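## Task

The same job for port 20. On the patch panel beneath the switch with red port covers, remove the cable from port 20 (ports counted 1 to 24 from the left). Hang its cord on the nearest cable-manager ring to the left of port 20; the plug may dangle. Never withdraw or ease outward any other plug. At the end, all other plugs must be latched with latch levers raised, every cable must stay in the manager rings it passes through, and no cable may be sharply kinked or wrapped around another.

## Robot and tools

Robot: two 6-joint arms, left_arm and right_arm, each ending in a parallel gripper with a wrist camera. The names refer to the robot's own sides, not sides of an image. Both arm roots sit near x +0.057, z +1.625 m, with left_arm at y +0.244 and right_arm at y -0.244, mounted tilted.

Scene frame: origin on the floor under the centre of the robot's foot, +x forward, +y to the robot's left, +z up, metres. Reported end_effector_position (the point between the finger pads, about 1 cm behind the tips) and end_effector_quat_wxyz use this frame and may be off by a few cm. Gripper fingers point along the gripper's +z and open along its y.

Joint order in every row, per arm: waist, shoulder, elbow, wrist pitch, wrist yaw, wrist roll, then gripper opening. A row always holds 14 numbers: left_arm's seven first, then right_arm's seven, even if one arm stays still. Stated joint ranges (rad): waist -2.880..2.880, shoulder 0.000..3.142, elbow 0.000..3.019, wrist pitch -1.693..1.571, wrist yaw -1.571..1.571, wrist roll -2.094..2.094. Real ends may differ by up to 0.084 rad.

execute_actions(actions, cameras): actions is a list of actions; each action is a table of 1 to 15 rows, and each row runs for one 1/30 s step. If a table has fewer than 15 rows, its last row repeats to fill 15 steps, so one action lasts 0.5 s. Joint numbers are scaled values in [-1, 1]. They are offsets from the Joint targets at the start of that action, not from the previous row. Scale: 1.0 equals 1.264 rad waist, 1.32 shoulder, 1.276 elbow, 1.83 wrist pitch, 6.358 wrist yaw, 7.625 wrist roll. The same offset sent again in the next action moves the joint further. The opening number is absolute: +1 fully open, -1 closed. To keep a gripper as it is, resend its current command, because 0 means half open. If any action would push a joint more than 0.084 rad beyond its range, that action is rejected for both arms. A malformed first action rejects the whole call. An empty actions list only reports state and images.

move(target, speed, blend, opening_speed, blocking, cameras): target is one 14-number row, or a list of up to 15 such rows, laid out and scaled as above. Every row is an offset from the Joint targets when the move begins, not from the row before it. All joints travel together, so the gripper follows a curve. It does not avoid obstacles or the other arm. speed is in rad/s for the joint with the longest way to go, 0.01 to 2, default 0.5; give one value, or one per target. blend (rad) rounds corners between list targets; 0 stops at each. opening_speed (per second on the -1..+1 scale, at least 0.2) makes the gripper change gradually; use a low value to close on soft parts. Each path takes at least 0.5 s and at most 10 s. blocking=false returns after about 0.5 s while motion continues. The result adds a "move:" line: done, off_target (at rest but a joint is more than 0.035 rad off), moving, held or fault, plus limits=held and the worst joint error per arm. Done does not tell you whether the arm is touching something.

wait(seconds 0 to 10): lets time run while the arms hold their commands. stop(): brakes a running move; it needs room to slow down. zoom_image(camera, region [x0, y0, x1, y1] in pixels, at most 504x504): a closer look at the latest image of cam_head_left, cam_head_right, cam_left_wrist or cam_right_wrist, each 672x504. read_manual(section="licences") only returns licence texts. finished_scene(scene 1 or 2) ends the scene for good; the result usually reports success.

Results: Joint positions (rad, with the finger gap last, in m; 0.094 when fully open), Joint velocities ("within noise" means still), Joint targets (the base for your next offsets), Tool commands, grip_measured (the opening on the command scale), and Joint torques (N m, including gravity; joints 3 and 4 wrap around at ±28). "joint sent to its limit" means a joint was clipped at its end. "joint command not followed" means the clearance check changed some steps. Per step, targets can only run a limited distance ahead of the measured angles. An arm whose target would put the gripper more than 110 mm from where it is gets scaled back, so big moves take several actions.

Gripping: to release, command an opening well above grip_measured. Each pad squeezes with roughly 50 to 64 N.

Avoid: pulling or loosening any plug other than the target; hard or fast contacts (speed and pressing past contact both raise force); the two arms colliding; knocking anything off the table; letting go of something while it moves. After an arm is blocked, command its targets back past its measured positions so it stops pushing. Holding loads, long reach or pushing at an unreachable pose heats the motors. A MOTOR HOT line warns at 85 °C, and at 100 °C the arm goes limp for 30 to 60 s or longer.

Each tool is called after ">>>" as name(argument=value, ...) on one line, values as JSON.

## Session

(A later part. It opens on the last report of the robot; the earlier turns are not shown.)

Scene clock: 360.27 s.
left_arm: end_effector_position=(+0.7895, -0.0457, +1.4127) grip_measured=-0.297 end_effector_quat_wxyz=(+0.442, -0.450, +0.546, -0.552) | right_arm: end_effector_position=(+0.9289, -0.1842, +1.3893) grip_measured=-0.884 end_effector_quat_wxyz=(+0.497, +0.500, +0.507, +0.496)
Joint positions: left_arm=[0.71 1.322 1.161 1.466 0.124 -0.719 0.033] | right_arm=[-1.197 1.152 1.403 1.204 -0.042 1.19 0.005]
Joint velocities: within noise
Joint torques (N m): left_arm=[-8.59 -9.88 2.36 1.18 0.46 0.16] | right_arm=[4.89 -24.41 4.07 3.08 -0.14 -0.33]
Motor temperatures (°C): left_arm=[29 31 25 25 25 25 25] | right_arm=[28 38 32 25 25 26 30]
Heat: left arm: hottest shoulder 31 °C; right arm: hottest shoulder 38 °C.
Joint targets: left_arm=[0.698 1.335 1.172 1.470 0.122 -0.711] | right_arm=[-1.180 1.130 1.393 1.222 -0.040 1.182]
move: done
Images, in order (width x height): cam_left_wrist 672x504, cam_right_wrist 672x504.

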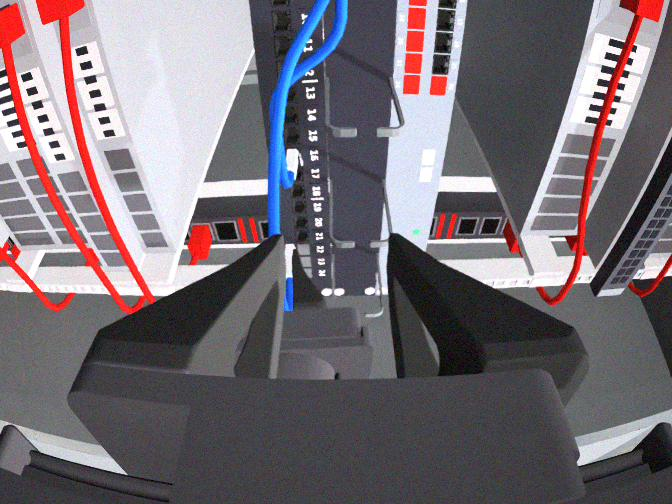

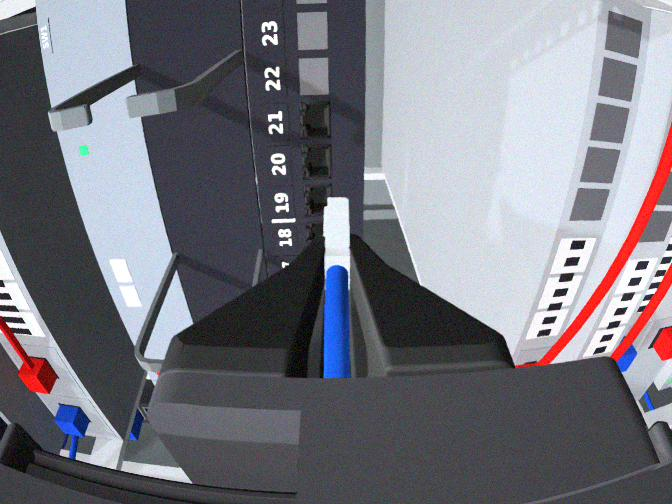

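>>> move(target=[[0,0,0,0,0,0,-0.3, -0.0411,-0.0265,-0.1168,0.0634,-0.0009,0.0052,-1],[0,0,0,0,0,0,-0.3, 0.2785,-0.3333,-0.0768,-0.6863,0.1018,-0.0056,-1]], speed=[0.15,0.35])

>>> zoom_image(camera="cam_left_wrist", region=[220, 0, 420, 250])

Scene clock: 408.27 s.
left_arm: end_effector_position=(+0.7895, -0.0457, +1.4127) grip_measured=-0.297 end_effector_quat_wxyz=(+0.442, -0.450, +0.546, -0.552) | right_arm: end_effector_position=(+0.8220, -0.1835, +1.4028) grip_measured=-0.884 end_effector_quat_wxyz=(+0.176, +0.681, +0.687, +0.182)
Joint positions: left_arm=[0.71 1.322 1.161 1.466 0.124 -0.719 0.033] | right_arm=[-0.845 0.708 1.261 -0.024 0.603 1.157 0.005]
Joint velocities: within noise
Joint torques (N m): left_arm=[-8.47 -9.93 2.28 1.26 0.44 0.17] | right_arm=[2.55 -18.78 8.87 1.22 0.13 -0.36]
Motor temperatures (°C): left_arm=[29 31 25 25 25 25 25] | right_arm=[28 40 30 25 25 26 31]
Heat: left arm: hottest shoulder 31 °C; right arm: hottest shoulder 40 °C.
Joint targets: left_arm=[0.698 1.335 1.172 1.470 0.122 -0.711] | right_arm=[-0.828 0.690 1.295 -0.034 0.607 1.139]
move: done

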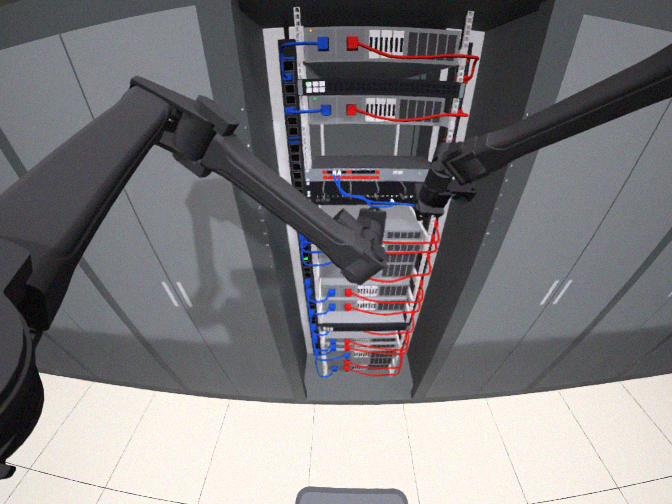

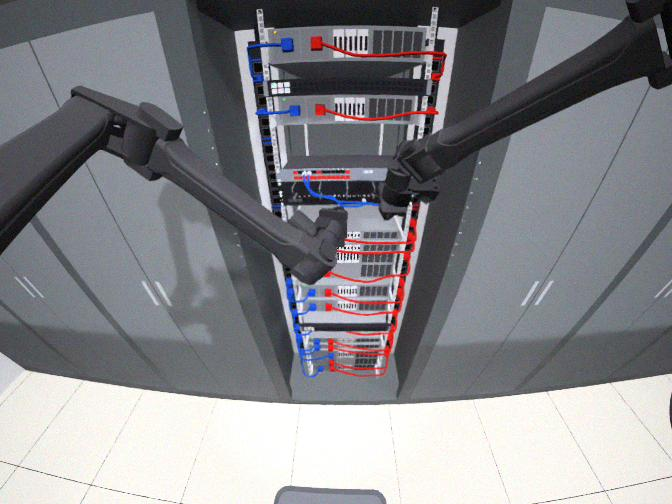

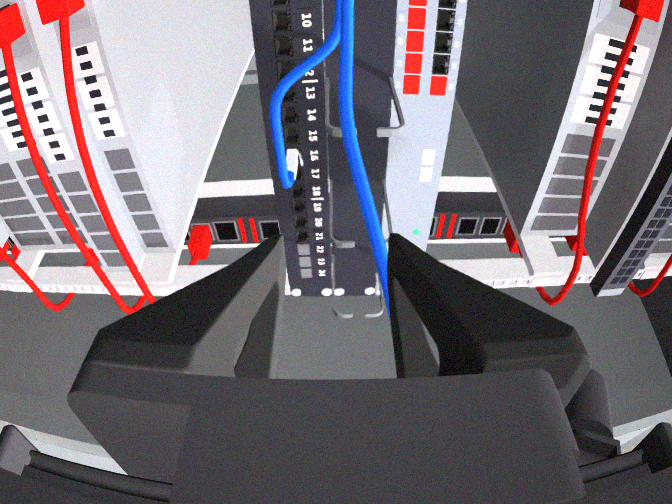

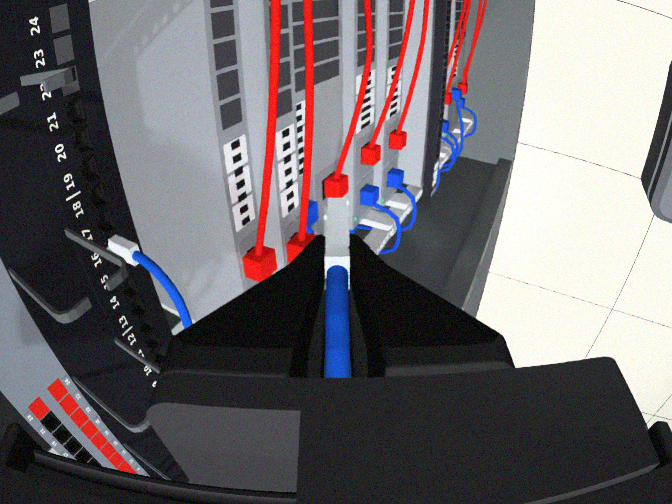

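Scaled by 2.016 from the camera's 672x504 image, which has a finer 960x720 frame.

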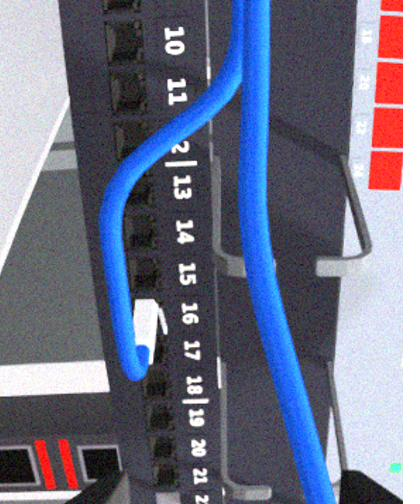

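>>> move(target=[-0.1036,0.0833,0.0462,0.0273,-0.006,0.0182,-0.3, 0,0,0,0,0,0,-1], speed=0.2, cameras=["cam_left_wrist","cam_right_wrist","cam_head_right"])

Scene clock: 434.30 s.
left_arm: end_effector_position=(+0.7735, -0.1111, +1.4289) grip_measured=-0.297 end_effector_quat_wxyz=(+0.446, -0.447, +0.548, -0.548) | right_arm: end_effector_position=(+0.8219, -0.1833, +1.4027) grip_measured=-0.884 end_effector_quat_wxyz=(+0.175, +0.681, +0.688, +0.182)
Joint positions: left_arm=[0.58 1.436 1.221 1.507 0.086 -0.582 0.033] | right_arm=[-0.845 0.708 1.261 -0.026 0.603 1.156 0.005]
Joint velocities: within noise
Joint torques (N m): left_arm=[-10.87 -8.76 1.81 1.37 0.5 0.16] | right_arm=[2.14 -18.32 8.87 1.29 0.14 -0.36]
Motor temperatures (°C): left_arm=[29 31 25 25 25 25 25] | right_arm=[28 39 31 25 25 26 31]
Heat: left arm: hottest shoulder 31 °C; right arm: hottest shoulder 39 °C.
Joint targets: left_arm=[0.567 1.445 1.231 1.520 0.084 -0.573] | right_arm=[-0.828 0.690 1.295 -0.034 0.607 1.139]
move: done
Images, in order (width x height): cam_head_right 672x504, cam_left_wrist 672x504, cam_right_wrist 672x504.

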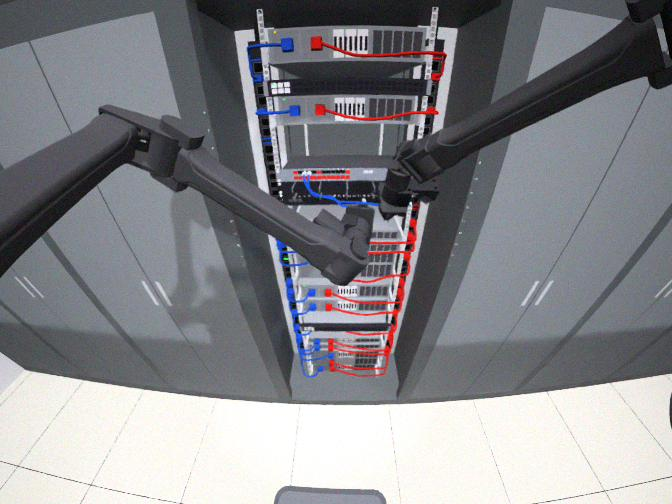

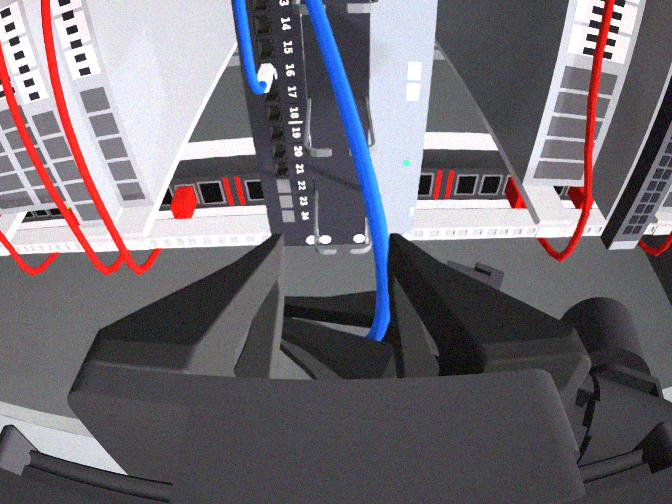

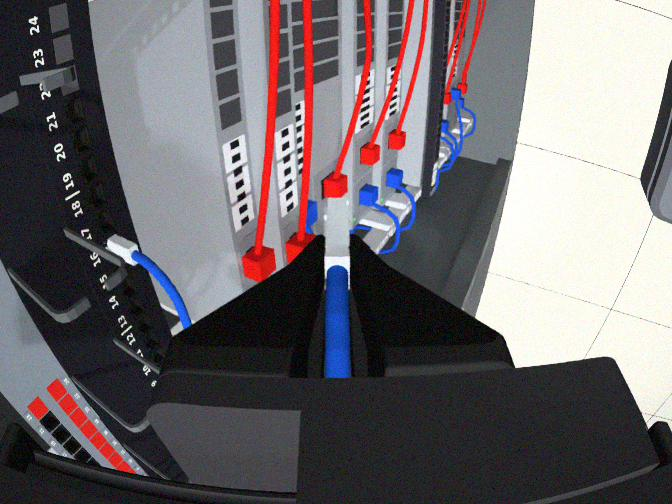

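>>> move(target=[-0.0109,-0.0265,0.0956,-0.0806,-0.0006,0.0018,-0.3, 0,0,0,0,0,0,-1], speed=0.12, cameras=["cam_left_wrist","cam_right_wrist"])

>>> zoom_image(camera="cam_left_wrist", region=[260, 130, 440, 330])

Scene clock: 454.57 s.
left_arm: end_effector_position=(+0.8257, -0.1081, +1.4376) grip_measured=-0.297 end_effector_quat_wxyz=(+0.451, -0.448, +0.546, -0.546) | right_arm: end_effector_position=(+0.8218, -0.1833, +1.4027) grip_measured=-0.884 end_effector_quat_wxyz=(+0.175, +0.681, +0.688, +0.182)
Joint positions: left_arm=[0.57 1.418 1.341 1.38 0.082 -0.567 0.033] | right_arm=[-0.845 0.708 1.261 -0.026 0.603 1.156 0.005]
Joint velocities: within noise
Joint torques (N m): left_arm=[-11.93 -10.34 2.73 0.7 0.48 0.17] | right_arm=[2.43 -18.2 8.88 1.28 0.12 -0.36]
Motor temperatures (°C): left_arm=[29 31 25 25 25 25 25] | right_arm=[28 38 31 25 25 26 31]
Heat: left arm: hottest shoulder 31 °C; right arm: hottest shoulder 38 °C.
Joint targets: left_arm=[0.553 1.410 1.353 1.372 0.080 -0.559] | right_arm=[-0.828 0.690 1.295 -0.034 0.607 1.139]
move: done
Images, in order (width x height): cam_left_wrist 672x504, cam_right_wrist 672x504.

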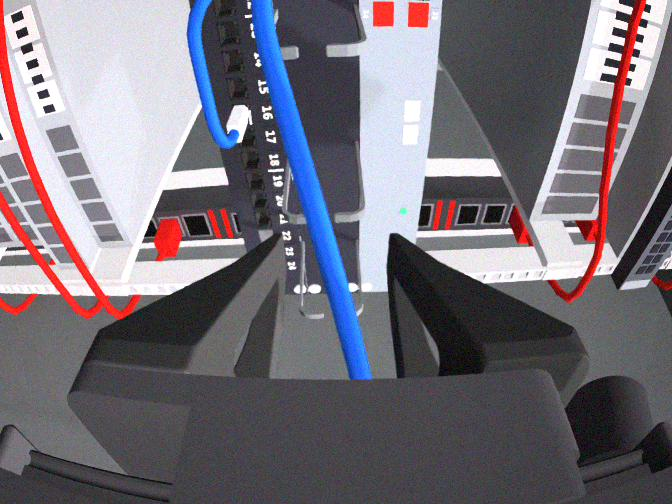

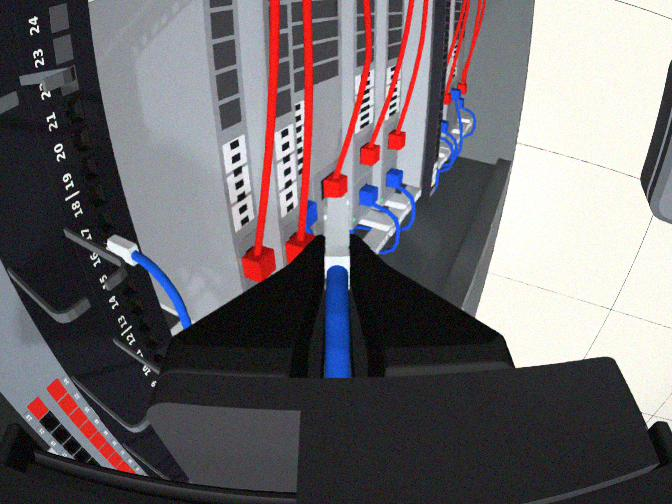

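Scaled by 2.520 from the camera's 672x504 image, which has a finer 960x720 frame.

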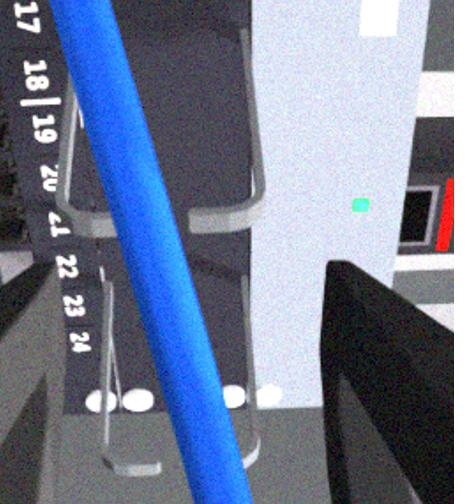

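>>> move(target=[0,0,0,0,0,0,-0.9, 0,0,0,0,0,0,-1], opening_speed=0.4, cameras=["cam_left_wrist","cam_right_wrist"])

>>> zoom_image(camera="cam_left_wrist", region=[240, 130, 440, 330])

Scene clock: 460.77 s.
left_arm: end_effector_position=(+0.8260, -0.1083, +1.4387) grip_measured=-0.892 end_effector_quat_wxyz=(+0.451, -0.448, +0.545, -0.547) | right_arm: end_effector_position=(+0.8216, -0.1839, +1.4026) grip_measured=-0.884 end_effector_quat_wxyz=(+0.176, +0.681, +0.688, +0.180)
Joint positions: left_arm=[0.568 1.418 1.341 1.38 0.082 -0.567 0.005] | right_arm=[-0.845 0.708 1.261 -0.026 0.606 1.155 0.005]
Joint velocities: within noise
Joint torques (N m): left_arm=[-11.16 -9.93 2.62 0.72 0.49 0.16] | right_arm=[2.43 -18.49 8.88 1.26 0.01 -0.34]
Motor temperatures (°C): left_arm=[29 30 25 25 25 25 25] | right_arm=[28 38 31 25 25 26 31]
Heat: left arm: hottest shoulder 30 °C; right arm: hottest shoulder 38 °C.
Joint targets: left_arm=[0.553 1.410 1.353 1.372 0.080 -0.559] | right_arm=[-0.828 0.690 1.295 -0.034 0.607 1.139]
move: done
Images, in order (width x height): cam_left_wrist 672x504, cam_right_wrist 672x504.

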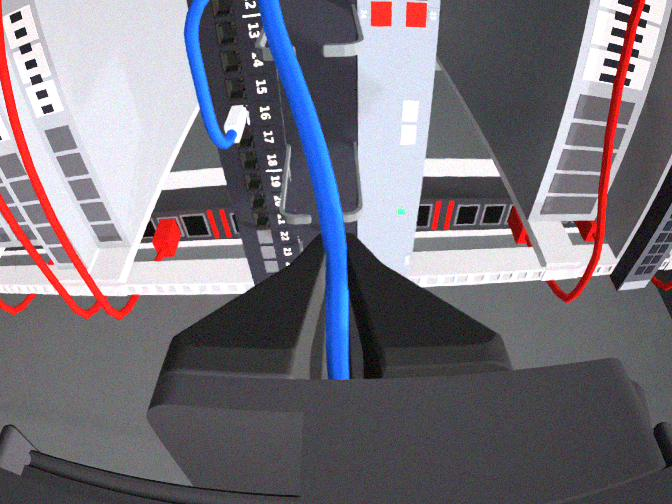

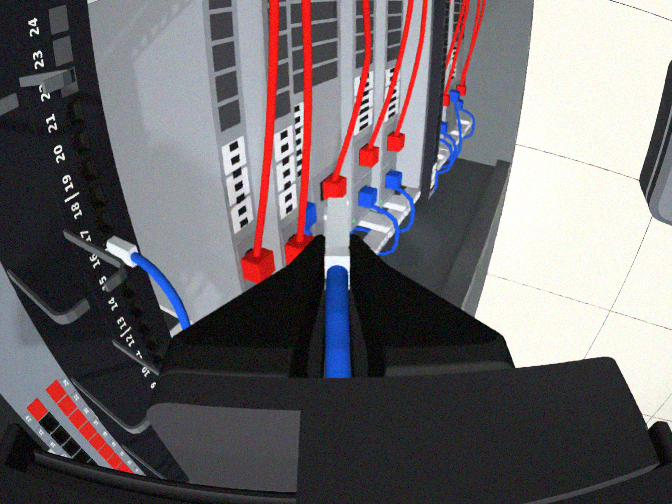

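Scaled by 2.520 from the camera's 672x504 image, which has a finer 960x720 frame.

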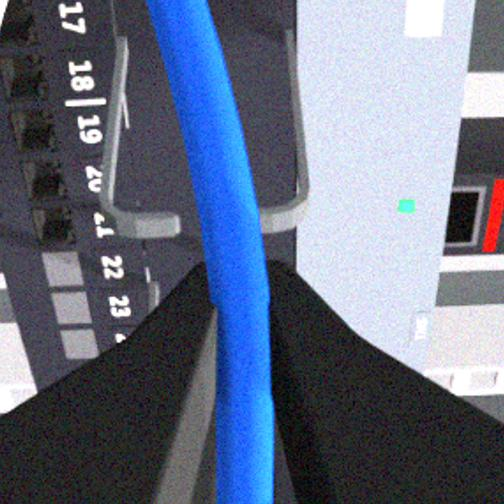

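>>> move(target=[0.0316,0.0295,0.1301,-0.0806,0.001,-0.0039,-0.9, -0.0617,0.1667,0.3111,-0.1153,-0.0055,0.0064,-1], speed=0.15)

>>> zoom_image(camera="cam_left_wrist", region=[220, 100, 440, 330])

>>> zoom_image(camera="cam_right_wrist", region=[0, 100, 380, 400])

>>> zoom_image(camera="cam_head_left", region=[340, 160, 460, 240])

Scene clock: 506.07 s.
left_arm: end_effector_position=(+0.8828, -0.1082, +1.4374) grip_measured=-0.893 end_effector_quat_wxyz=(+0.448, -0.450, +0.543, -0.549) | right_arm: end_effector_position=(+0.9183, -0.1892, +1.3948) grip_measured=-0.884 end_effector_quat_wxyz=(+0.177, +0.676, +0.694, +0.174)
Joint positions: left_arm=[0.574 1.435 1.506 1.231 0.084 -0.582 0.005] | right_arm=[-0.888 0.889 1.638 -0.241 0.576 1.167 0.005]
Joint velocities: within noise
Joint torques (N m): left_arm=[-8.88 -9.64 3.48 0.69 0.68 0.02] | right_arm=[0.15 -18.78 12.1 1.44 -0.15 -0.01]
Motor temperatures (°C): left_arm=[30 30 25 25 25 25 25] | right_arm=[28 37 32 25 25 26 32]
Heat: left arm: hottest waist 30 °C; right arm: hottest shoulder 37 °C.
Joint targets: left_arm=[0.593 1.449 1.519 1.225 0.087 -0.589] | right_arm=[-0.906 0.910 1.692 -0.245 0.572 1.188]
move: off_target (right_arm); right_arm: the elbow is farthest, 0.054 rad from its target

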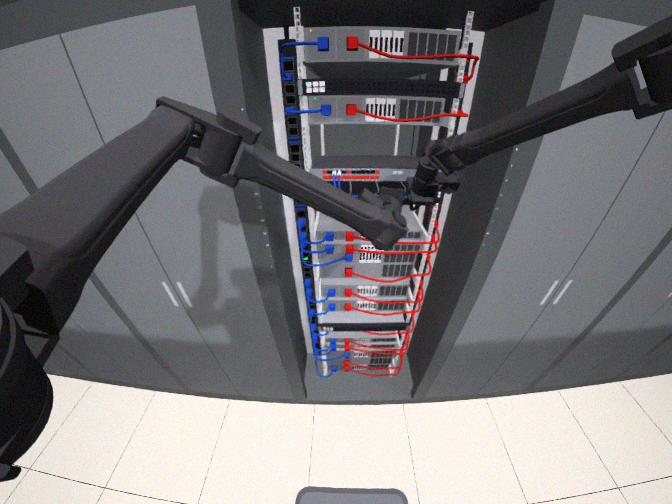

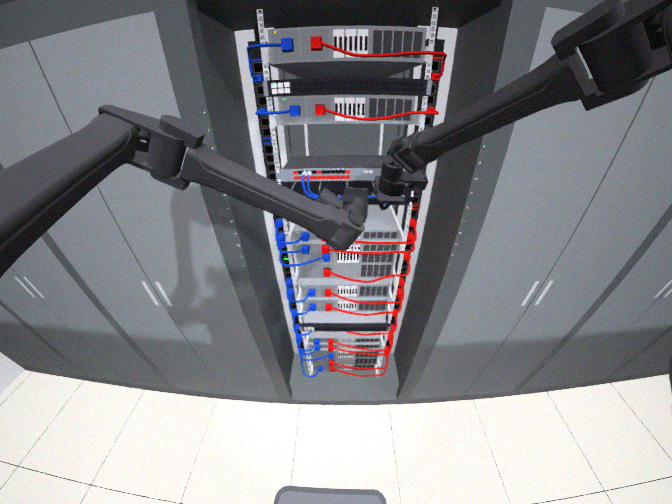

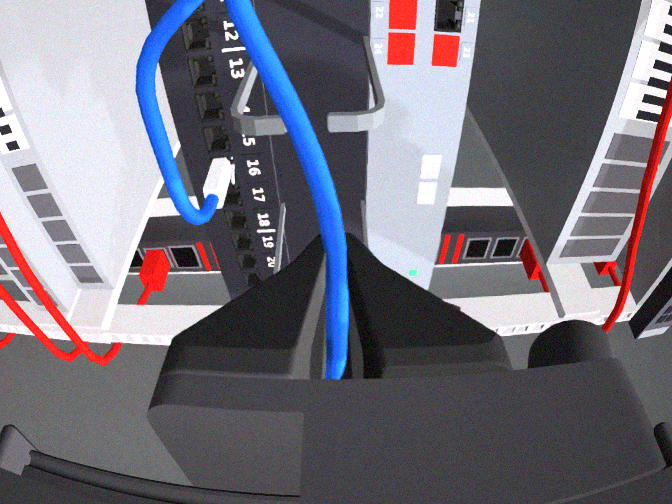

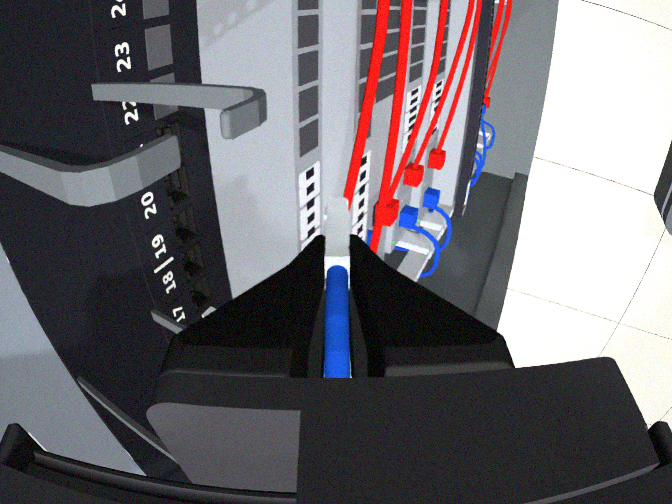

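Scaled by 2.191 from the camera's 672x504 image, which has a finer 960x720 frame.

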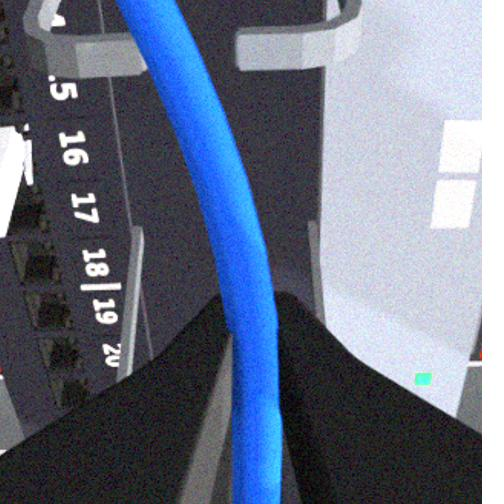

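Scaled by 1.326 from the camera's 672x504 image, which has a finer 960x720 frame.

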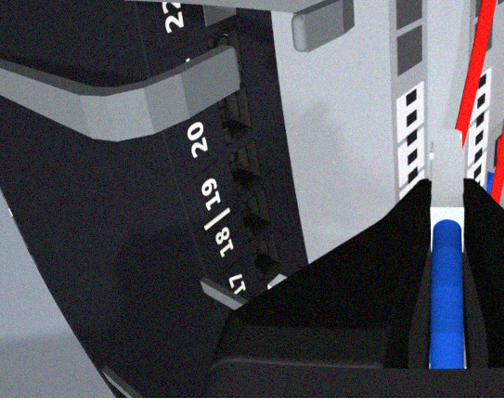

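Scaled by 4.200 from the camera's 672x504 image, which has a finer 960x720 frame.

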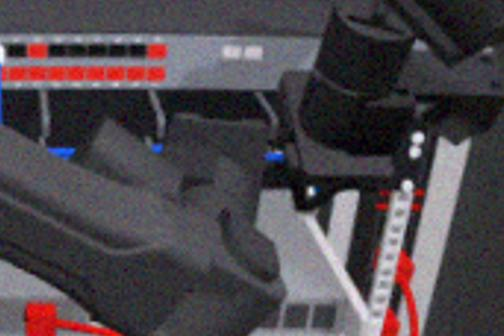

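>>> zoom_image(camera="cam_head_left", region=[365, 175, 425, 215])

>>> zoom_image(camera="cam_head_right", region=[335, 175, 395, 215])

Scaled by 8.400 from the camera's 672x504 image, which has a finer 960x720 frame.

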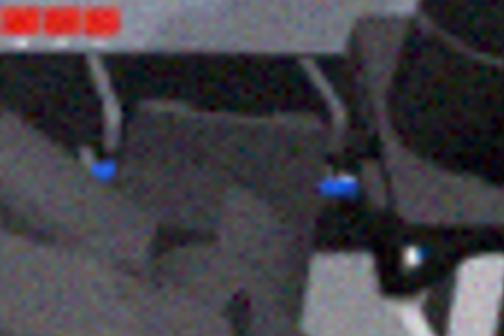

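Scaled by 8.400 from the camera's 672x504 image, which has a finer 960x720 frame.

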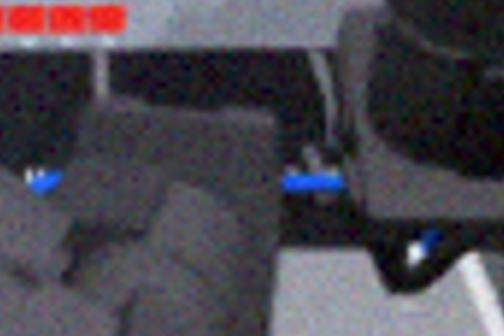

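>>> move(target=[0.0052,0.0073,0.032,-0.017,0,-0.0008,-0.9, 0.0348,0.0204,0.0482,-0.0174,0.002,0,-1], speed=0.08, cameras=["cam_head_left","cam_head_right","cam_left_wrist"])

>>> zoom_image(camera="cam_head_left", region=[365, 175, 425, 215])

>>> zoom_image(camera="cam_head_right", region=[335, 175, 395, 215])

Scene clock: 563.80 s.
left_arm: end_effector_position=(+0.8929, -0.1100, +1.4348) grip_measured=-0.893 end_effector_quat_wxyz=(+0.446, -0.451, +0.544, -0.550) | right_arm: end_effector_position=(+0.9239, -0.1921, +1.3947) grip_measured=-0.884 end_effector_quat_wxyz=(+0.173, +0.675, +0.698, +0.164)
Joint positions: left_arm=[0.577 1.445 1.543 1.201 0.085 -0.588 0.005] | right_arm=[-0.888 0.905 1.679 -0.285 0.592 1.168 0.005]
Joint velocities: within noise
Joint torques (N m): left_arm=[-8.41 -9.35 3.99 0.76 0.6 0.02] | right_arm=[3.96 -17.9 14.16 1.85 -0.25 -0.01]
Motor temperatures (°C): left_arm=[29 31 25 25 26 25 25] | right_arm=[27 36 36 25 25 26 32]
Heat: left arm: hottest shoulder 31 °C; right arm: hottest shoulder 36 °C.
Joint targets: left_arm=[0.600 1.459 1.560 1.194 0.087 -0.595] | right_arm=[-0.862 0.937 1.753 -0.277 0.585 1.188]
move: off_target (right_arm); right_arm: the elbow is farthest, 0.075 rad from its target
Images, in order (width x height): cam_head_left 672x504, cam_head_right 672x504, cam_left_wrist 672x504.

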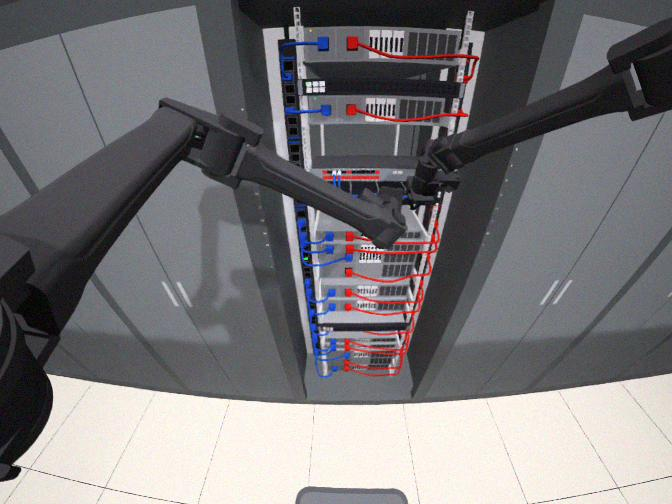

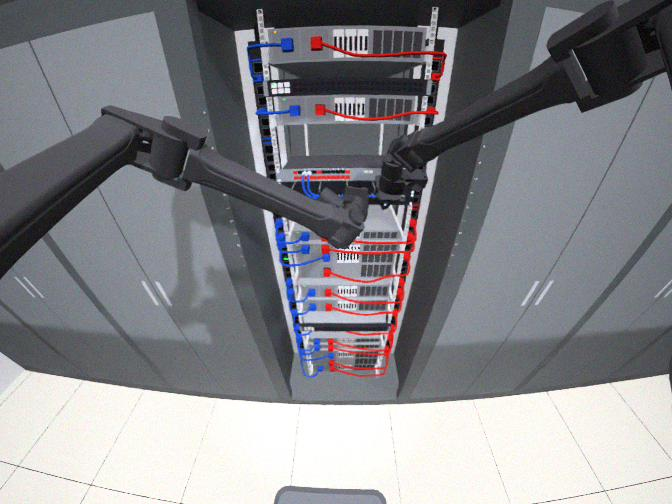

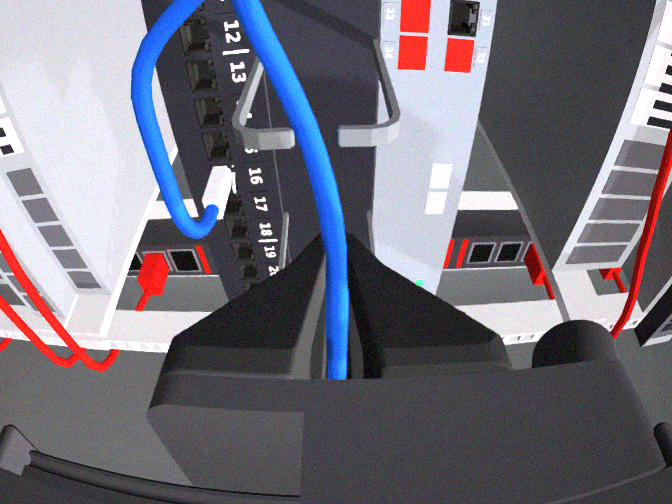

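Scaled by 8.400 from the camera's 672x504 image, which has a finer 960x720 frame.

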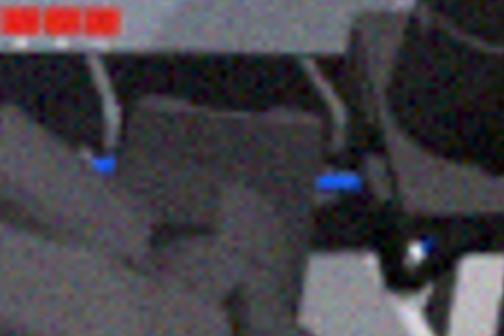

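Scaled by 8.400 from the camera's 672x504 image, which has a finer 960x720 frame.

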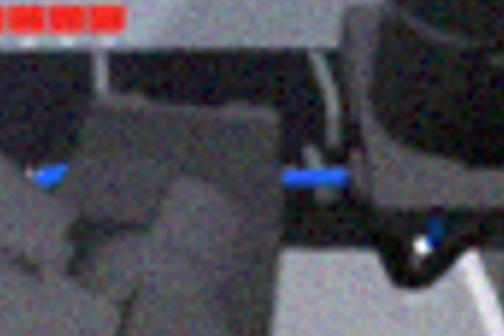

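>>> execute_actions(actions=[], cameras=["cam_right_wrist"])

>>> zoom_image(camera="cam_right_wrist", region=[0, 60, 400, 420])

Scene clock: 572.70 s.
left_arm: end_effector_position=(+0.8932, -0.1099, +1.4350) grip_measured=-0.893 end_effector_quat_wxyz=(+0.446, -0.451, +0.543, -0.550) | right_arm: end_effector_position=(+0.9240, -0.1922, +1.3948) grip_measured=-0.885 end_effector_quat_wxyz=(+0.173, +0.675, +0.698, +0.164)
Joint positions: left_arm=[0.577 1.445 1.544 1.2 0.086 -0.589 0.005] | right_arm=[-0.888 0.905 1.68 -0.287 0.592 1.168 0.005]
Joint velocities: within noise
Joint torques (N m): left_arm=[-8.41 -9.82 3.92 0.69 0.6 0.02] | right_arm=[4.13 -17.9 14.12 1.94 -0.26 -0.02]
Motor temperatures (°C): left_arm=[29 31 26 25 26 25 25] | right_arm=[27 36 38 25 25 26 32]
Heat: left arm: hottest shoulder 31 °C; right arm: hottest elbow 38 °C.
Joint targets: left_arm=[0.600 1.459 1.560 1.193 0.087 -0.595] | right_arm=[-0.862 0.937 1.753 -0.277 0.585 1.188]
Tool commands: left_gripper/opening=-0.9 right_gripper/opening=-1.0
Images, in order (width x height): cam_right_wrist 672x504.

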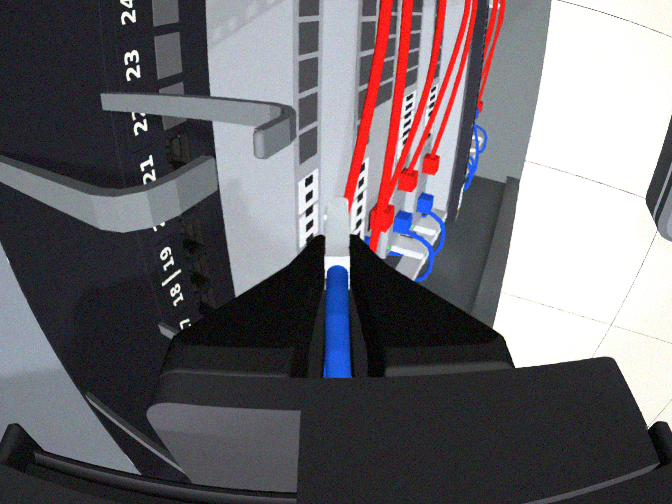

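Scaled by 1.260 from the camera's 672x504 image, which has a finer 960x720 frame.

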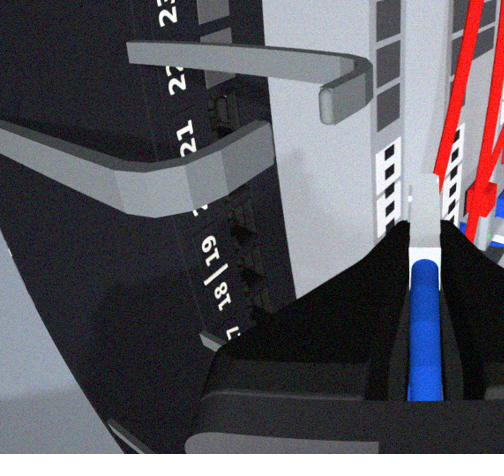

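>>> move(target=[0,0,0,0,0,0,-0.9, -0.0641,-0.0644,-0.1019,0.0273,-0.0071,0.0034,-1], speed=0.1, cameras=["cam_right_wrist"])

>>> zoom_image(camera="cam_right_wrist", region=[0, 60, 400, 420])

Scene clock: 598.40 s.
left_arm: end_effector_position=(+0.8916, -0.1125, +1.4333) grip_measured=-0.893 end_effector_quat_wxyz=(+0.444, -0.450, +0.545, -0.551) | right_arm: end_effector_position=(+0.9171, -0.1944, +1.3931) grip_measured=-0.885 end_effector_quat_wxyz=(+0.176, +0.680, +0.689, +0.179)
Joint positions: left_arm=[0.578 1.449 1.544 1.199 0.087 -0.589 0.005] | right_arm=[-0.922 0.882 1.629 -0.244 0.541 1.197 0.005]
Joint velocities: within noise
Joint torques (N m): left_arm=[-8.23 -10.23 3.92 0.75 0.55 0.03] | right_arm=[-0.09 -23.59 6.72 2.24 -0.06 -0.06]
Motor temperatures (°C): left_arm=[29 30 26 25 26 25 25] | right_arm=[27 37 40 25 25 26 32]
Heat: left arm: hottest shoulder 30 °C; right arm: hottest elbow 40 °C.
Joint targets: left_arm=[0.600 1.459 1.560 1.193 0.087 -0.595] | right_arm=[-0.943 0.852 1.623 -0.227 0.539 1.214]
move: done
Images, in order (width x height): cam_right_wrist 672x504.

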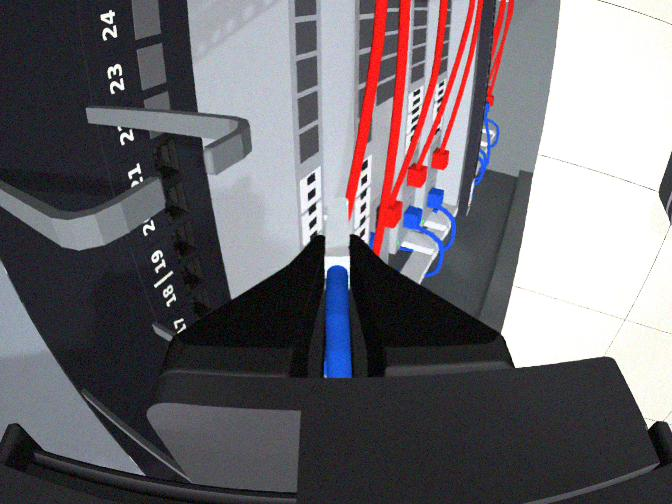

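Scaled by 1.260 from the camera's 672x504 image, which has a finer 960x720 frame.

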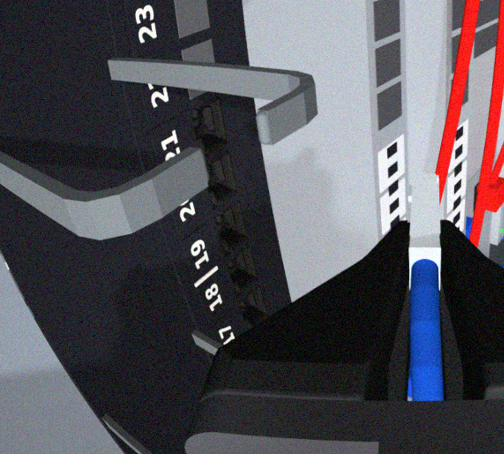

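>>> move(target=[0,0,0,0,0,0,-0.8, 0,0,0,0,0,0,-1], opening_speed=0.3)

>>> zoom_image(camera="cam_left_wrist", region=[220, 100, 440, 330])

>>> zoom_image(camera="cam_head_left", region=[365, 175, 425, 215])

>>> zoom_image(camera="cam_head_right", region=[335, 175, 395, 215])

Scene clock: 606.77 s.
left_arm: end_effector_position=(+0.8910, -0.1134, +1.4325) grip_measured=-0.803 end_effector_quat_wxyz=(+0.443, -0.449, +0.546, -0.551) | right_arm: end_effector_position=(+0.9183, -0.1977, +1.3960) grip_measured=-0.885 end_effector_quat_wxyz=(+0.180, +0.681, +0.686, +0.180)
Joint positions: left_arm=[0.578 1.45 1.544 1.198 0.087 -0.589 0.009] | right_arm=[-0.924 0.876 1.628 -0.241 0.541 1.199 0.005]
Joint velocities: within noise
Joint torques (N m): left_arm=[-8.64 -10.05 3.89 0.83 0.57 0.03] | right_arm=[-0.15 -22.89 6.87 2.13 -0.03 -0.07]
Motor temperatures (°C): left_arm=[29 31 26 25 26 25 25] | right_arm=[27 38 39 25 25 26 32]
Heat: left arm: hottest shoulder 31 °C; right arm: hottest elbow 39 °C.
Joint targets: left_arm=[0.600 1.459 1.560 1.193 0.087 -0.595] | right_arm=[-0.943 0.852 1.623 -0.227 0.540 1.214]
move: done

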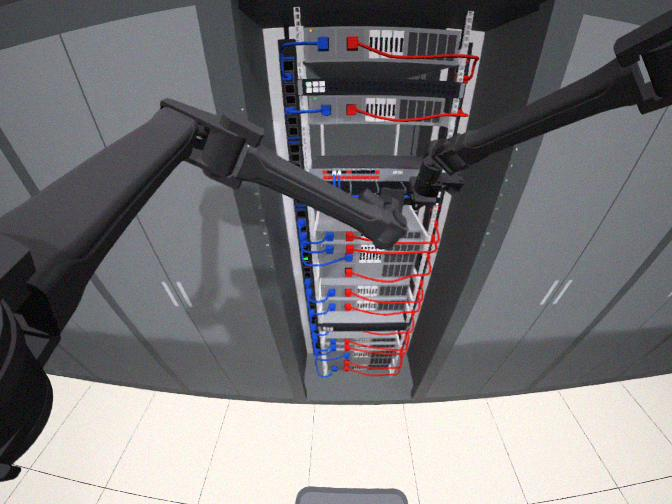

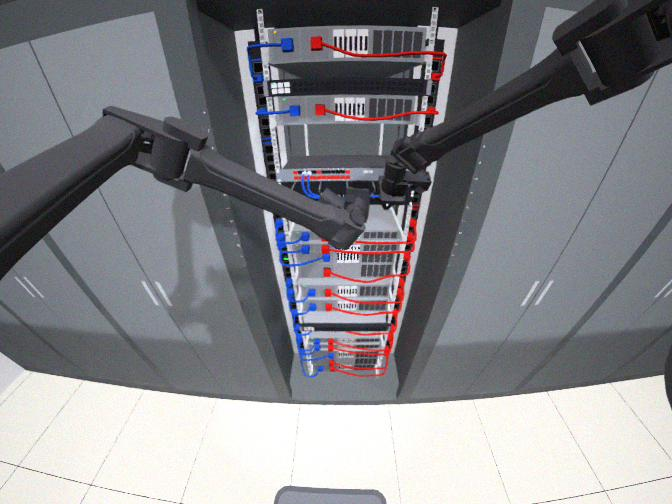

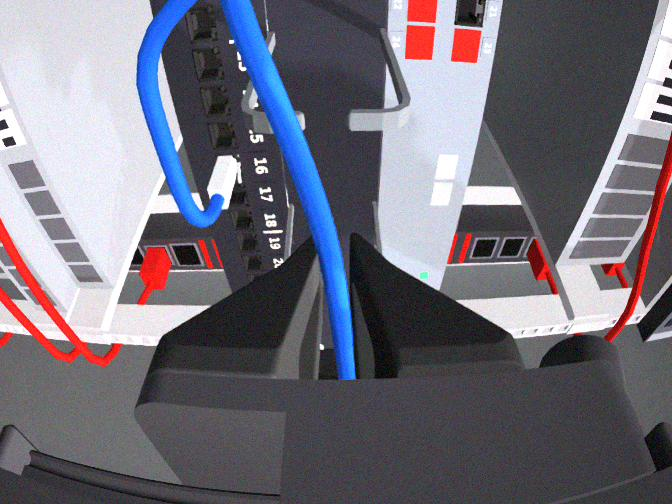

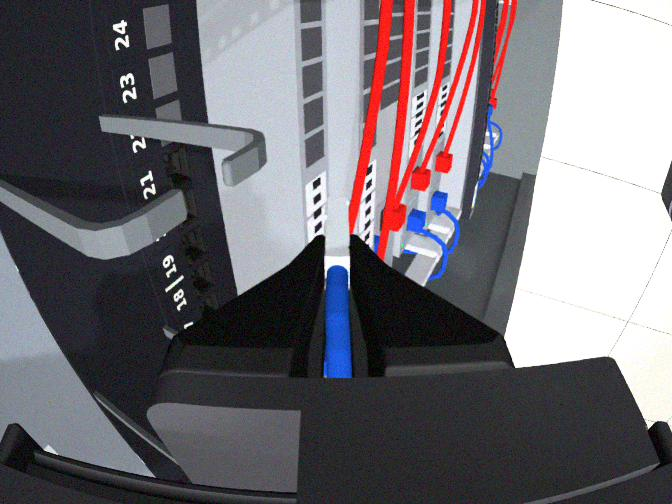

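Scaled by 2.191 from the camera's 672x504 image, which has a finer 960x720 frame.

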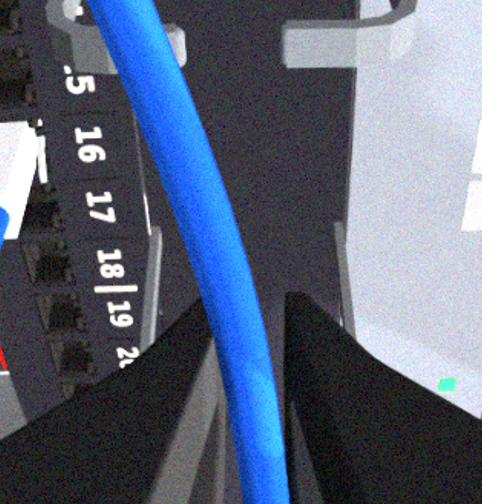

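Scaled by 8.400 from the camera's 672x504 image, which has a finer 960x720 frame.

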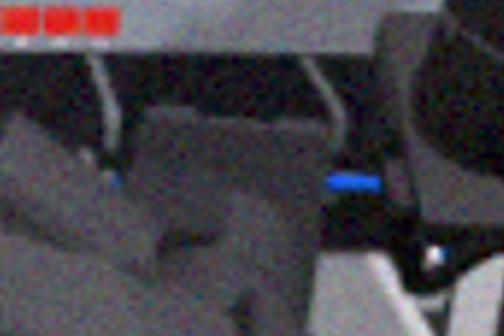

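Scaled by 8.400 from the camera's 672x504 image, which has a finer 960x720 frame.

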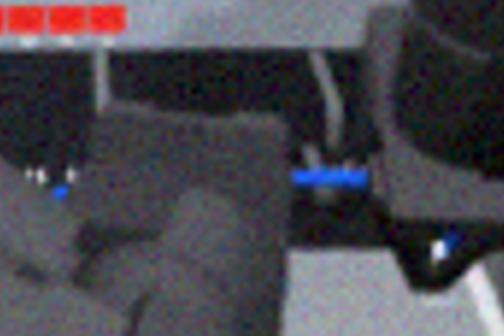

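>>> move(target=[[0,0,0,0,0,0,-0.8, 0.024,0.029,0.034,-0.0098,0,-0.003,-1],[0.0045,0.0114,0.0592,-0.0348,0,-0.0007,-0.8, 0.0419,0.0735,0.114,-0.0393,0.0028,-0.005,-1]], speed=0.08, cameras=["cam_head_left","cam_head_right","cam_left_wrist","cam_right_wrist"])

>>> zoom_image(camera="cam_left_wrist", region=[220, 100, 440, 330])

>>> zoom_image(camera="cam_head_left", region=[365, 175, 425, 215])

>>> zoom_image(camera="cam_head_right", region=[335, 175, 395, 215])

Scene clock: 627.13 s.
left_arm: end_effector_position=(+0.9101, -0.1154, +1.4303) grip_measured=-0.802 end_effector_quat_wxyz=(+0.439, -0.450, +0.548, -0.552) | right_arm: end_effector_position=(+0.9399, -0.1974, +1.3966) grip_measured=-0.885 end_effector_quat_wxyz=(+0.181, +0.681, +0.687, +0.176)
Joint positions: left_arm=[0.581 1.463 1.609 1.137 0.088 -0.595 0.009] | right_arm=[-0.914 0.923 1.724 -0.289 0.557 1.191 0.005]
Joint velocities: within noise
Joint torques (N m): left_arm=[-8.23 -9.93 4.92 0.5 0.5 0.02] | right_arm=[3.9 -19.19 11.75 1.26 0 -0.35]
Motor temperatures (°C): left_arm=[29 30 26 25 26 25 25] | right_arm=[27 38 37 25 25 26 32]
Heat: left arm: hottest shoulder 30 °C; right arm: hottest shoulder 38 °C.
Joint targets: left_arm=[0.605 1.474 1.635 1.130 0.087 -0.600] | right_arm=[-0.890 0.949 1.769 -0.299 0.557 1.175]
move: off_target (right_arm); right_arm: the elbow is farthest, 0.045 rad from its target

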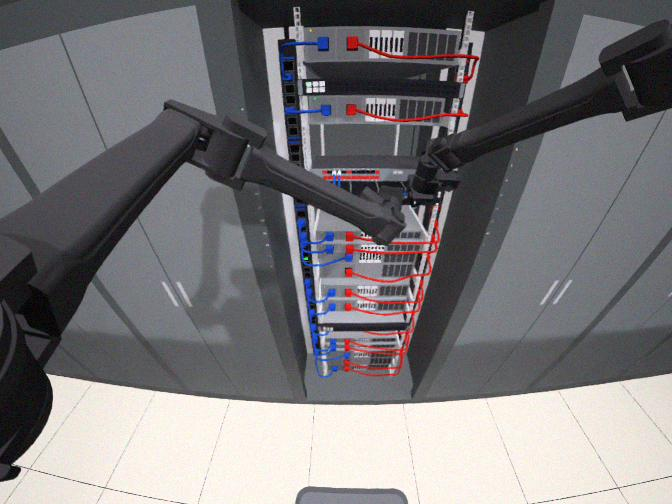

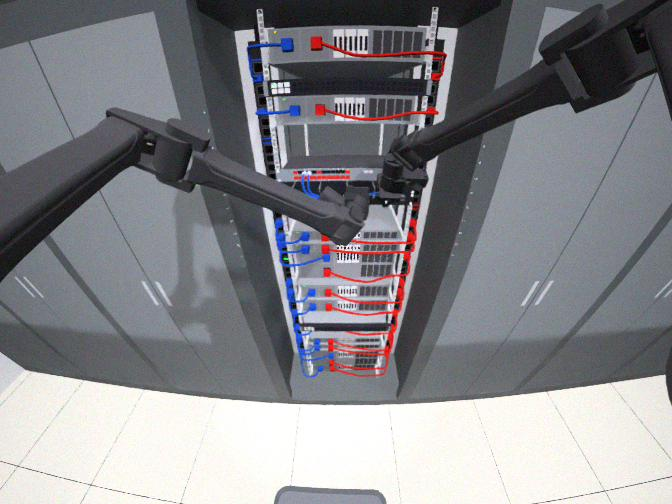

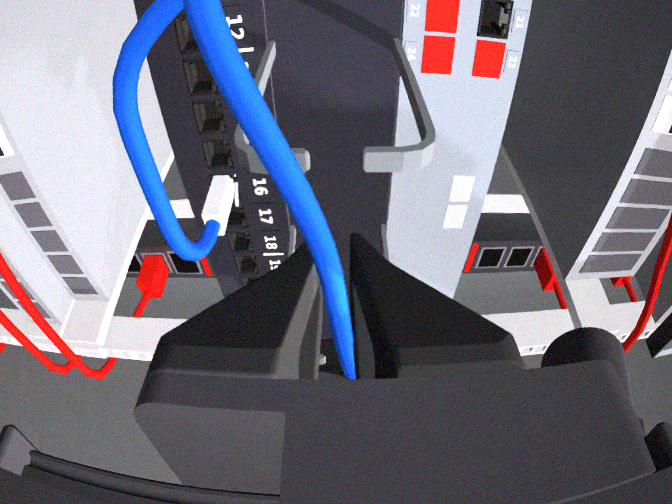

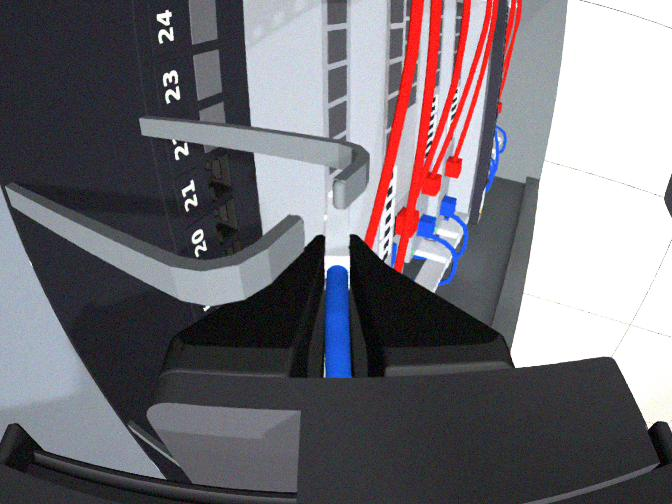

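Scaled by 2.191 from the camera's 672x504 image, which has a finer 960x720 frame.

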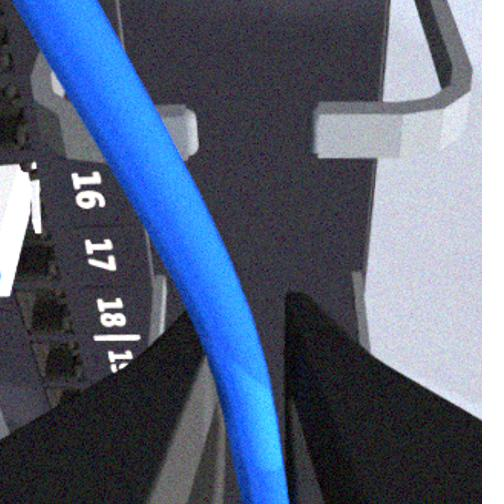

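Scaled by 8.400 from the camera's 672x504 image, which has a finer 960x720 frame.

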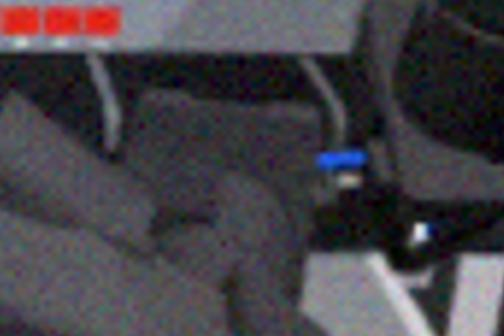

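Scaled by 8.400 from the camera's 672x504 image, which has a finer 960x720 frame.

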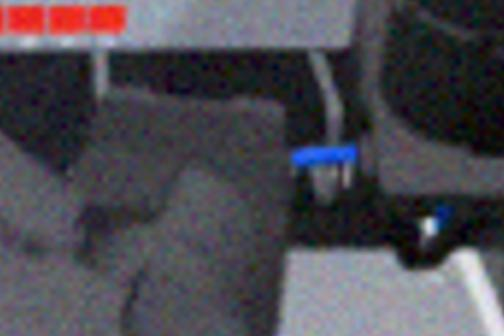

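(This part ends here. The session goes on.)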